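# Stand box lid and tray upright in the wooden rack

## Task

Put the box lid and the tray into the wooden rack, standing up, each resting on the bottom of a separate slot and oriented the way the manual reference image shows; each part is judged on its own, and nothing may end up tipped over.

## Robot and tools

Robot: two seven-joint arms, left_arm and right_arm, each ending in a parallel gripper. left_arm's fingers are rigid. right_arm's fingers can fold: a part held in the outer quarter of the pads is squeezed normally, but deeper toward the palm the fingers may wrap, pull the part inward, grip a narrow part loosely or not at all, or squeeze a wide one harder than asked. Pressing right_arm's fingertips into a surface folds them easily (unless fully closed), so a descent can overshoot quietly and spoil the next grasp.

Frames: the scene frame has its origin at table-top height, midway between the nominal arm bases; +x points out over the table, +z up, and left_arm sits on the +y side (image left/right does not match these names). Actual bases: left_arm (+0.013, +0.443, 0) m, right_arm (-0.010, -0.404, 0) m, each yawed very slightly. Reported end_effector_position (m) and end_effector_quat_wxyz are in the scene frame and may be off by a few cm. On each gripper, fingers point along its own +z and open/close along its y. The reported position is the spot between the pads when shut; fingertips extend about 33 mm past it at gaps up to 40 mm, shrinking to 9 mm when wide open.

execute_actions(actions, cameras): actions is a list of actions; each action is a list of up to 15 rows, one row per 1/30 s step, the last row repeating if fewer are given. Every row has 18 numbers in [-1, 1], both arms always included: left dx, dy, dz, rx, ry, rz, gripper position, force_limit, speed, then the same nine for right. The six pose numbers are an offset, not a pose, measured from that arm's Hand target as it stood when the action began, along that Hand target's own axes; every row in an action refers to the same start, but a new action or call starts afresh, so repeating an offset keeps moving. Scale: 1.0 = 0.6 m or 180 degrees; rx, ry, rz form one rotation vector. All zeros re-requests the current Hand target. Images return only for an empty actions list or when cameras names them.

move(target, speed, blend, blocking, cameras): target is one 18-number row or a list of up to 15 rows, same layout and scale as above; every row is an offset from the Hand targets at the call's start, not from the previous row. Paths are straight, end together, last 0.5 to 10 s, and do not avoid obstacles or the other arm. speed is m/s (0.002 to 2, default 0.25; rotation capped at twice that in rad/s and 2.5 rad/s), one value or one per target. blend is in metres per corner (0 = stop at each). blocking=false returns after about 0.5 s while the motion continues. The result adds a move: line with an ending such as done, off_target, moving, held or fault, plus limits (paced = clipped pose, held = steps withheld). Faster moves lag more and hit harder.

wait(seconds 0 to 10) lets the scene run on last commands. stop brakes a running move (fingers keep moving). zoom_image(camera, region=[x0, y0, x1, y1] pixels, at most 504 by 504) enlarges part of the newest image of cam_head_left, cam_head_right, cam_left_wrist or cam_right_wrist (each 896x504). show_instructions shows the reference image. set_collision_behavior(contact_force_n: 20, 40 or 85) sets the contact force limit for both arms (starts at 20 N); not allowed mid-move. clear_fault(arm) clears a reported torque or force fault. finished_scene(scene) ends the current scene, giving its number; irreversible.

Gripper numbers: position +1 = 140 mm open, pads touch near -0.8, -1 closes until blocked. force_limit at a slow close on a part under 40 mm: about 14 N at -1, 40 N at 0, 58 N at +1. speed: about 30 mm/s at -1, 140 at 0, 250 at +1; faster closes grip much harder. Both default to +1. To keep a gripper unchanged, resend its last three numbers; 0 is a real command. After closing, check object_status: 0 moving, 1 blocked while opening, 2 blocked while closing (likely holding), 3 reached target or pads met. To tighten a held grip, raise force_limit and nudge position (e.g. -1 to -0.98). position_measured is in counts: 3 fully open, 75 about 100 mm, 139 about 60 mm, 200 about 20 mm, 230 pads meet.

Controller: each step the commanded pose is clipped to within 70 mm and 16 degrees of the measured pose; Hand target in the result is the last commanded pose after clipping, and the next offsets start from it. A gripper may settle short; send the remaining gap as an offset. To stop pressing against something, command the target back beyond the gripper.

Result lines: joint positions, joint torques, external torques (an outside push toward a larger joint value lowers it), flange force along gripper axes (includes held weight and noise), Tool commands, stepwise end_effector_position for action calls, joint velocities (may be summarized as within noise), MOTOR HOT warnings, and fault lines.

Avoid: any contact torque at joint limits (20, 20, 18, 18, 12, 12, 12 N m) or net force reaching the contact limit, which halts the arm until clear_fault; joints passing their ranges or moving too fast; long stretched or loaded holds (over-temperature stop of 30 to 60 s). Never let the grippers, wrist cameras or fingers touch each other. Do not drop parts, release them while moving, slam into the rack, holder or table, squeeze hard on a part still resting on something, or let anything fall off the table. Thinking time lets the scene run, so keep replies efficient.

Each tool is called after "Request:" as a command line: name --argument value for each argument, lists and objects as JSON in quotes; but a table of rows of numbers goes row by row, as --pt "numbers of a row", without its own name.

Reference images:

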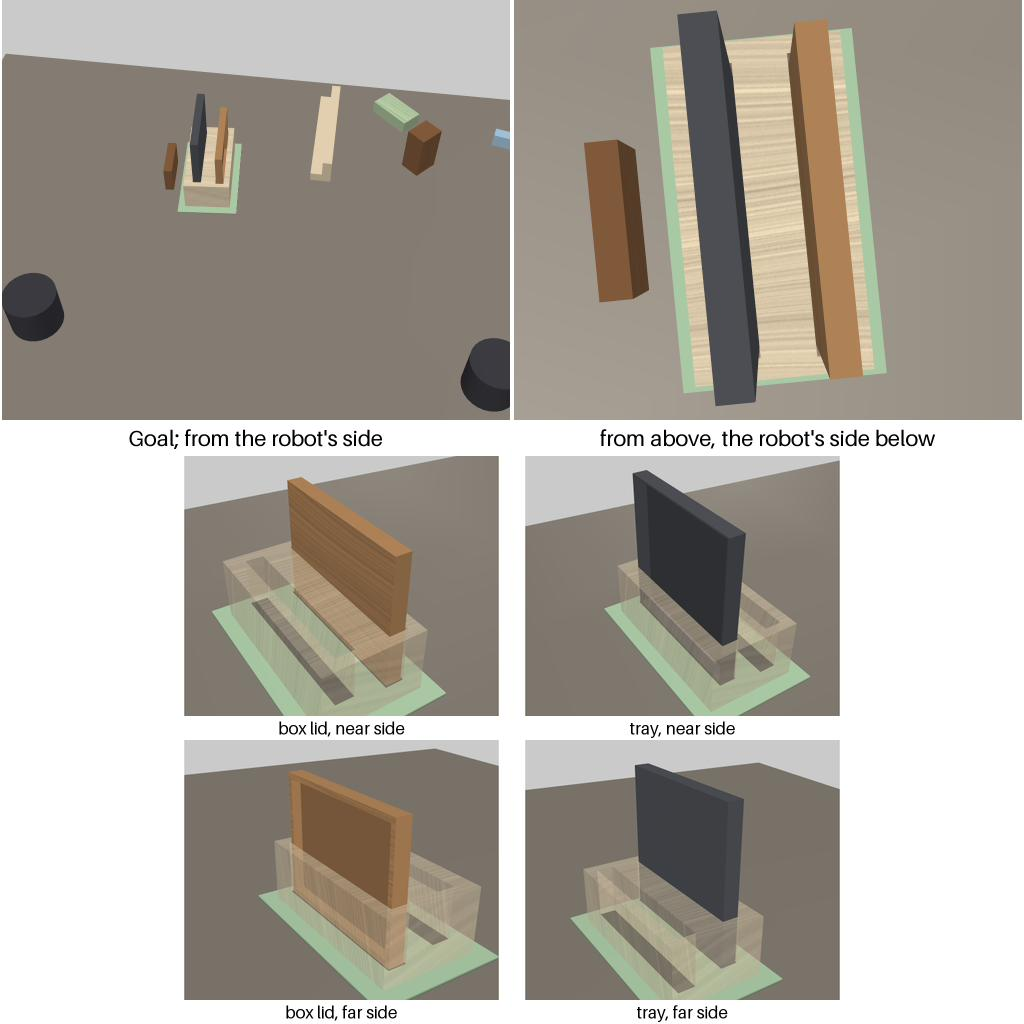

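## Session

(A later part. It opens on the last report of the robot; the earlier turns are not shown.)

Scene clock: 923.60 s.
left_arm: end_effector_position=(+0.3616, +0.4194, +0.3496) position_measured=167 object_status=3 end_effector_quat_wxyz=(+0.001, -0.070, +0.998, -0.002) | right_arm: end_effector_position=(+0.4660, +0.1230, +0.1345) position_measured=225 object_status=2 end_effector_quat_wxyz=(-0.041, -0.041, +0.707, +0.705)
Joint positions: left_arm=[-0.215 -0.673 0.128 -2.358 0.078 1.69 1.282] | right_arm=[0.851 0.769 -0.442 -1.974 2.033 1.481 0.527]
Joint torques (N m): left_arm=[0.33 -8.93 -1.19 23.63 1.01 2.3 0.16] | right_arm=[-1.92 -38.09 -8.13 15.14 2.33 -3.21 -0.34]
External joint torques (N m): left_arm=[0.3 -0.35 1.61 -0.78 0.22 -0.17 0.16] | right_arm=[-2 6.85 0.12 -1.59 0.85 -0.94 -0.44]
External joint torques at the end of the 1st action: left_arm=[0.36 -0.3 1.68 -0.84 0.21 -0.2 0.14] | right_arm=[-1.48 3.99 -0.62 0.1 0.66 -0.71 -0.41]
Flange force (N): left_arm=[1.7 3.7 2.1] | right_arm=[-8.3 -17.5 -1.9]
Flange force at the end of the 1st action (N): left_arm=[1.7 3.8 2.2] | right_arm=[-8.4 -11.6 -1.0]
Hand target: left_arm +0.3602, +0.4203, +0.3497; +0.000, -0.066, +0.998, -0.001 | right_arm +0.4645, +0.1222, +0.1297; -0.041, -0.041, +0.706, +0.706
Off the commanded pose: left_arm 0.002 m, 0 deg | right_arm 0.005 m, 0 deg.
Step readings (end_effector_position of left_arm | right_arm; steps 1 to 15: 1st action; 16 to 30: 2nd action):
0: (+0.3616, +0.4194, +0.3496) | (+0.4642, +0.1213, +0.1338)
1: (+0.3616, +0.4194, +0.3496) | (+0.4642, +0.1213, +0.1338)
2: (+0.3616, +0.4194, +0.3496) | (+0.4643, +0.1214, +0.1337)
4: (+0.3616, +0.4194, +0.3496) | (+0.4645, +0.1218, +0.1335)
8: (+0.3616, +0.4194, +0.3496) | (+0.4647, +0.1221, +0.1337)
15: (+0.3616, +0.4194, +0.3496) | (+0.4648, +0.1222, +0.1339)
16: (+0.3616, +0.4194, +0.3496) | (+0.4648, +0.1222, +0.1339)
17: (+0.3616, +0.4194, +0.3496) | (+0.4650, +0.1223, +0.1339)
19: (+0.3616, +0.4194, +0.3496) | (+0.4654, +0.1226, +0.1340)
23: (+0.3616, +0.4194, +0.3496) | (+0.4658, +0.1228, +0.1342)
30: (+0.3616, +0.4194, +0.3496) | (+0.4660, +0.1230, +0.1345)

Request:
move --pt "0 0 0 0 0 0 -0.3 0 -1 0 0.01 0 0 0 0 -1 0 -1" --pt "0 0 0 0 0 0 -0.3 0 -1 0 0.01 0 0 0 0 -0.5 0 -1" --speed '[0.03,0.03]' --cameras '["cam_head_left","cam_right_wrist"]'

Request:
zoom_image --camera "cam_head_left" --region '[280, 150, 370, 250]'

Scene clock: 933.10 s.
left_arm: end_effector_position=(+0.3616, +0.4194, +0.3496) position_measured=167 object_status=3 end_effector_quat_wxyz=(+0.001, -0.070, +0.998, -0.002) | right_arm: end_effector_position=(+0.4652, +0.1219, +0.1345) position_measured=192 object_status=0 end_effector_quat_wxyz=(-0.042, -0.040, +0.707, +0.704)
Joint positions: left_arm=[-0.215 -0.673 0.128 -2.358 0.078 1.69 1.282] | right_arm=[0.851 0.766 -0.442 -1.98 2.033 1.481 0.527]
Joint torques (N m): left_arm=[0.33 -8.92 -1.26 23.61 1 2.29 0.14] | right_arm=[-0.5 -42.72 -10.07 15.36 1.48 -2.33 -0.04]
External joint torques (N m): left_arm=[0.39 -0.45 1.66 -0.73 0.22 -0.18 0.14] | right_arm=[-0.21 2.1 -1.54 -1.33 -0.01 -0.09 -0.14]
Flange force (N): left_arm=[1.9 3.9 2.0] | right_arm=[0.6 -3.0 -2.5]
Hand target: left_arm +0.3602, +0.4203, +0.3497; +0.000, -0.066, +0.998, -0.001 | right_arm +0.4645, +0.1222, +0.1357; -0.041, -0.041, +0.706, +0.706
Off the commanded pose: left_arm 0.002 m, 0 deg | right_arm 0.001 m, 0 deg.
move: done
camera_calibration:
cam_right_wrist: T_world_to_cam=[[0.00354379, -0.0231941, 0.999725, -0.129503], [0.978297, -0.207044, -0.00827135, -0.421145], [0.207178, 0.978057, 0.021957, -0.075736], [0, 0, 0, 1]] pos_world=[0.428155, -0.016125, 0.127647]
Images, in order (width x height): cam_head_left 896x504, cam_right_wrist 896x504.

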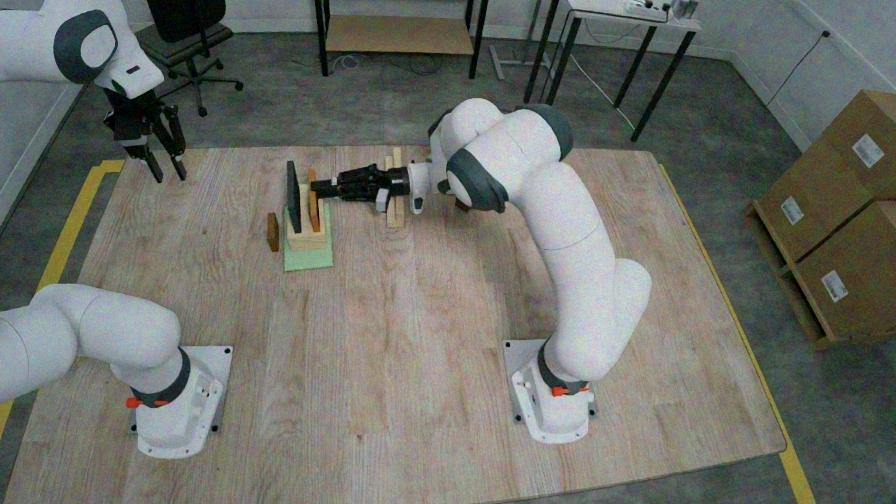

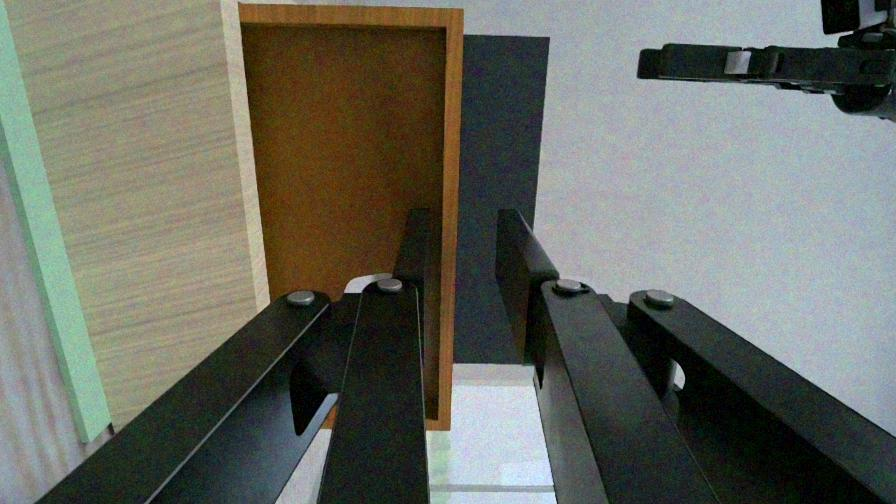

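Scaled by 5.040 from the camera's 896x504 image, which has a finer 1280x720 frame.

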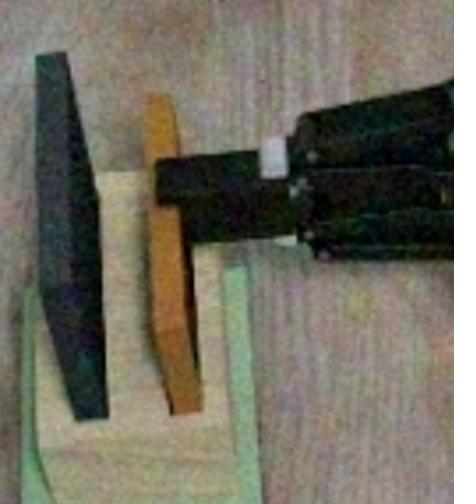

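Request:
move --pt "0 0 0 0 0 0 -0.3 0 -1 0 0 -0.22 0 0 0 -0.5 0 -1" --pt "0 0 0 0 0 0 -0.3 0 -1 0 0.15 -0.3 0 0 0 -0.5 0 -1" --speed '[0.12,0.2]' --blend '[0.01,0]' --cameras '["cam_head_left","cam_head_right","cam_right_wrist"]'

Request:
zoom_image --camera "cam_head_left" --region '[280, 150, 370, 250]'

Scene clock: 941.00 s.
left_arm: end_effector_position=(+0.3616, +0.4194, +0.3496) position_measured=167 object_status=3 end_effector_quat_wxyz=(+0.001, -0.070, +0.998, -0.002) | right_arm: end_effector_position=(+0.4872, -0.0571, +0.2251) position_measured=192 object_status=3 end_effector_quat_wxyz=(-0.036, -0.042, +0.707, +0.705)
Joint positions: left_arm=[-0.215 -0.673 0.128 -2.358 0.078 1.69 1.282] | right_arm=[0.698 0.555 -0.663 -2.131 1.717 1.275 0.564]
Joint velocities: left_arm=[within noise] | right_arm=[0 -0.002 0 -0.001 0.001 0 0.006]
Joint torques (N m): left_arm=[0.25 -8.95 -1.2 23.65 1 2.31 0.12] | right_arm=[-0.31 -35.82 -10.48 16.43 1.61 -2.33 0.38]
External joint torques (N m): left_arm=[0.29 -0.43 1.69 -0.76 0.22 -0.17 0.12] | right_arm=[-0.32 1.88 -1.68 -0.93 -0.31 -0.14 0.28]
Flange force (N): left_arm=[1.9 3.8 2.1] | right_arm=[-0.3 -2.4 -3.0]
Hand target: left_arm +0.3602, +0.4203, +0.3497; +0.000, -0.066, +0.998, -0.001 | right_arm +0.4852, -0.0565, +0.2258; -0.041, -0.041, +0.706, +0.706
Off the commanded pose: left_arm 0.002 m, 0 deg | right_arm 0.002 m, 1 deg.
move: done
camera_calibration:
cam_right_wrist: T_world_to_cam=[[-0.00749133, -0.0257239, 0.999641, -0.219129], [0.977459, -0.211119, 0.00189233, -0.481173], [0.210995, 0.977122, 0.0267256, 0.089765], [0, 0, 0, 1]] pos_world=[0.449745, -0.194933, 0.217562]
Images, in order (width x height): cam_head_left 896x504, cam_head_right 896x504, cam_right_wrist 896x504.

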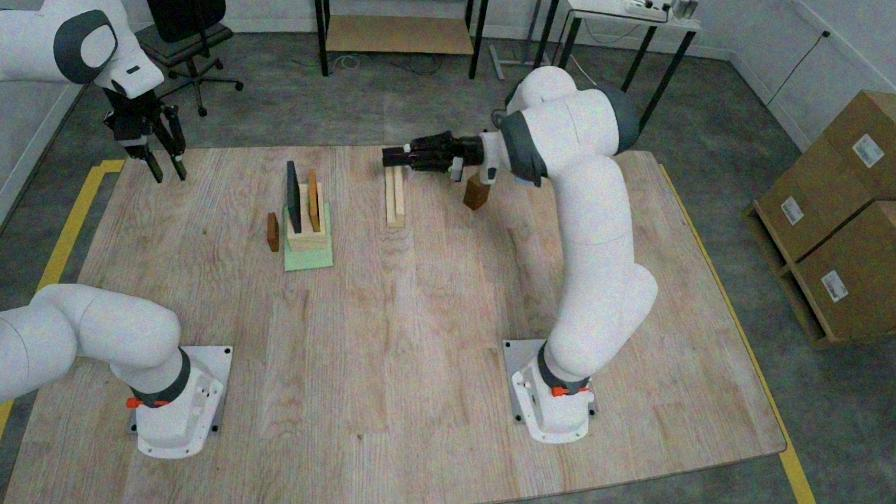

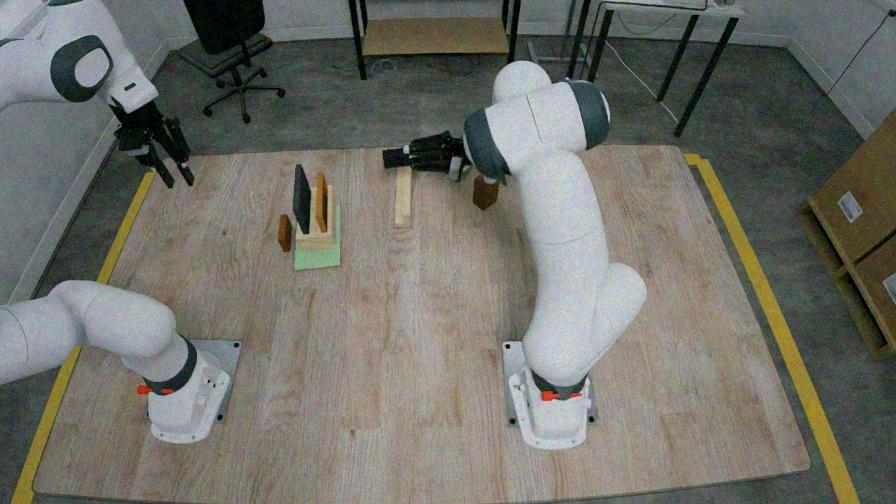

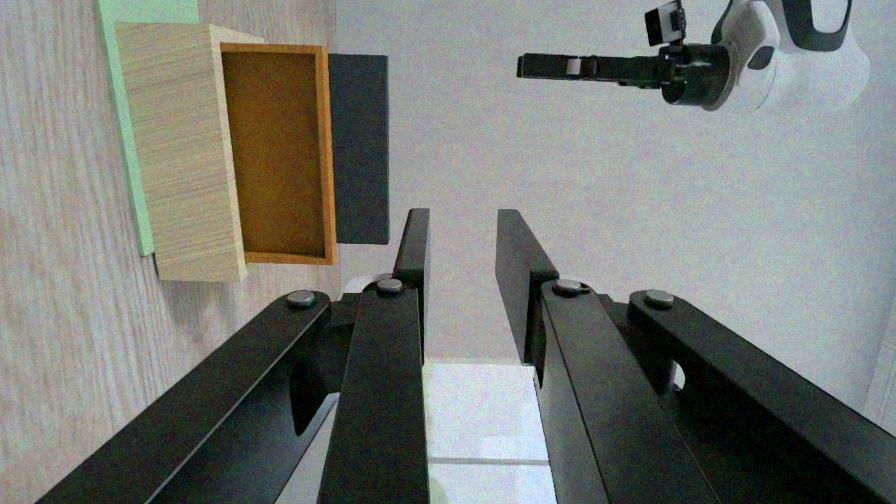

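Scaled by 5.040 from the camera's 896x504 image, which has a finer 1280x720 frame.

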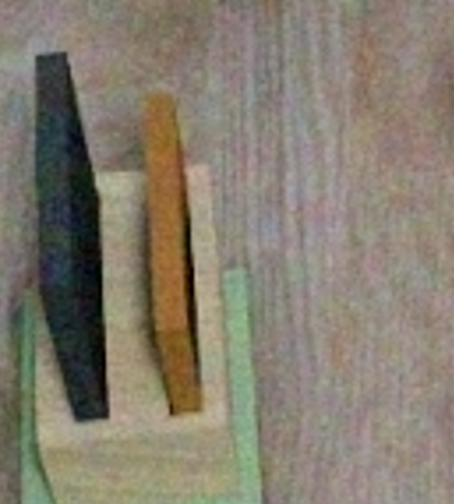

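Request:
finished_scene --scene 1

The scene is finished: the task was done.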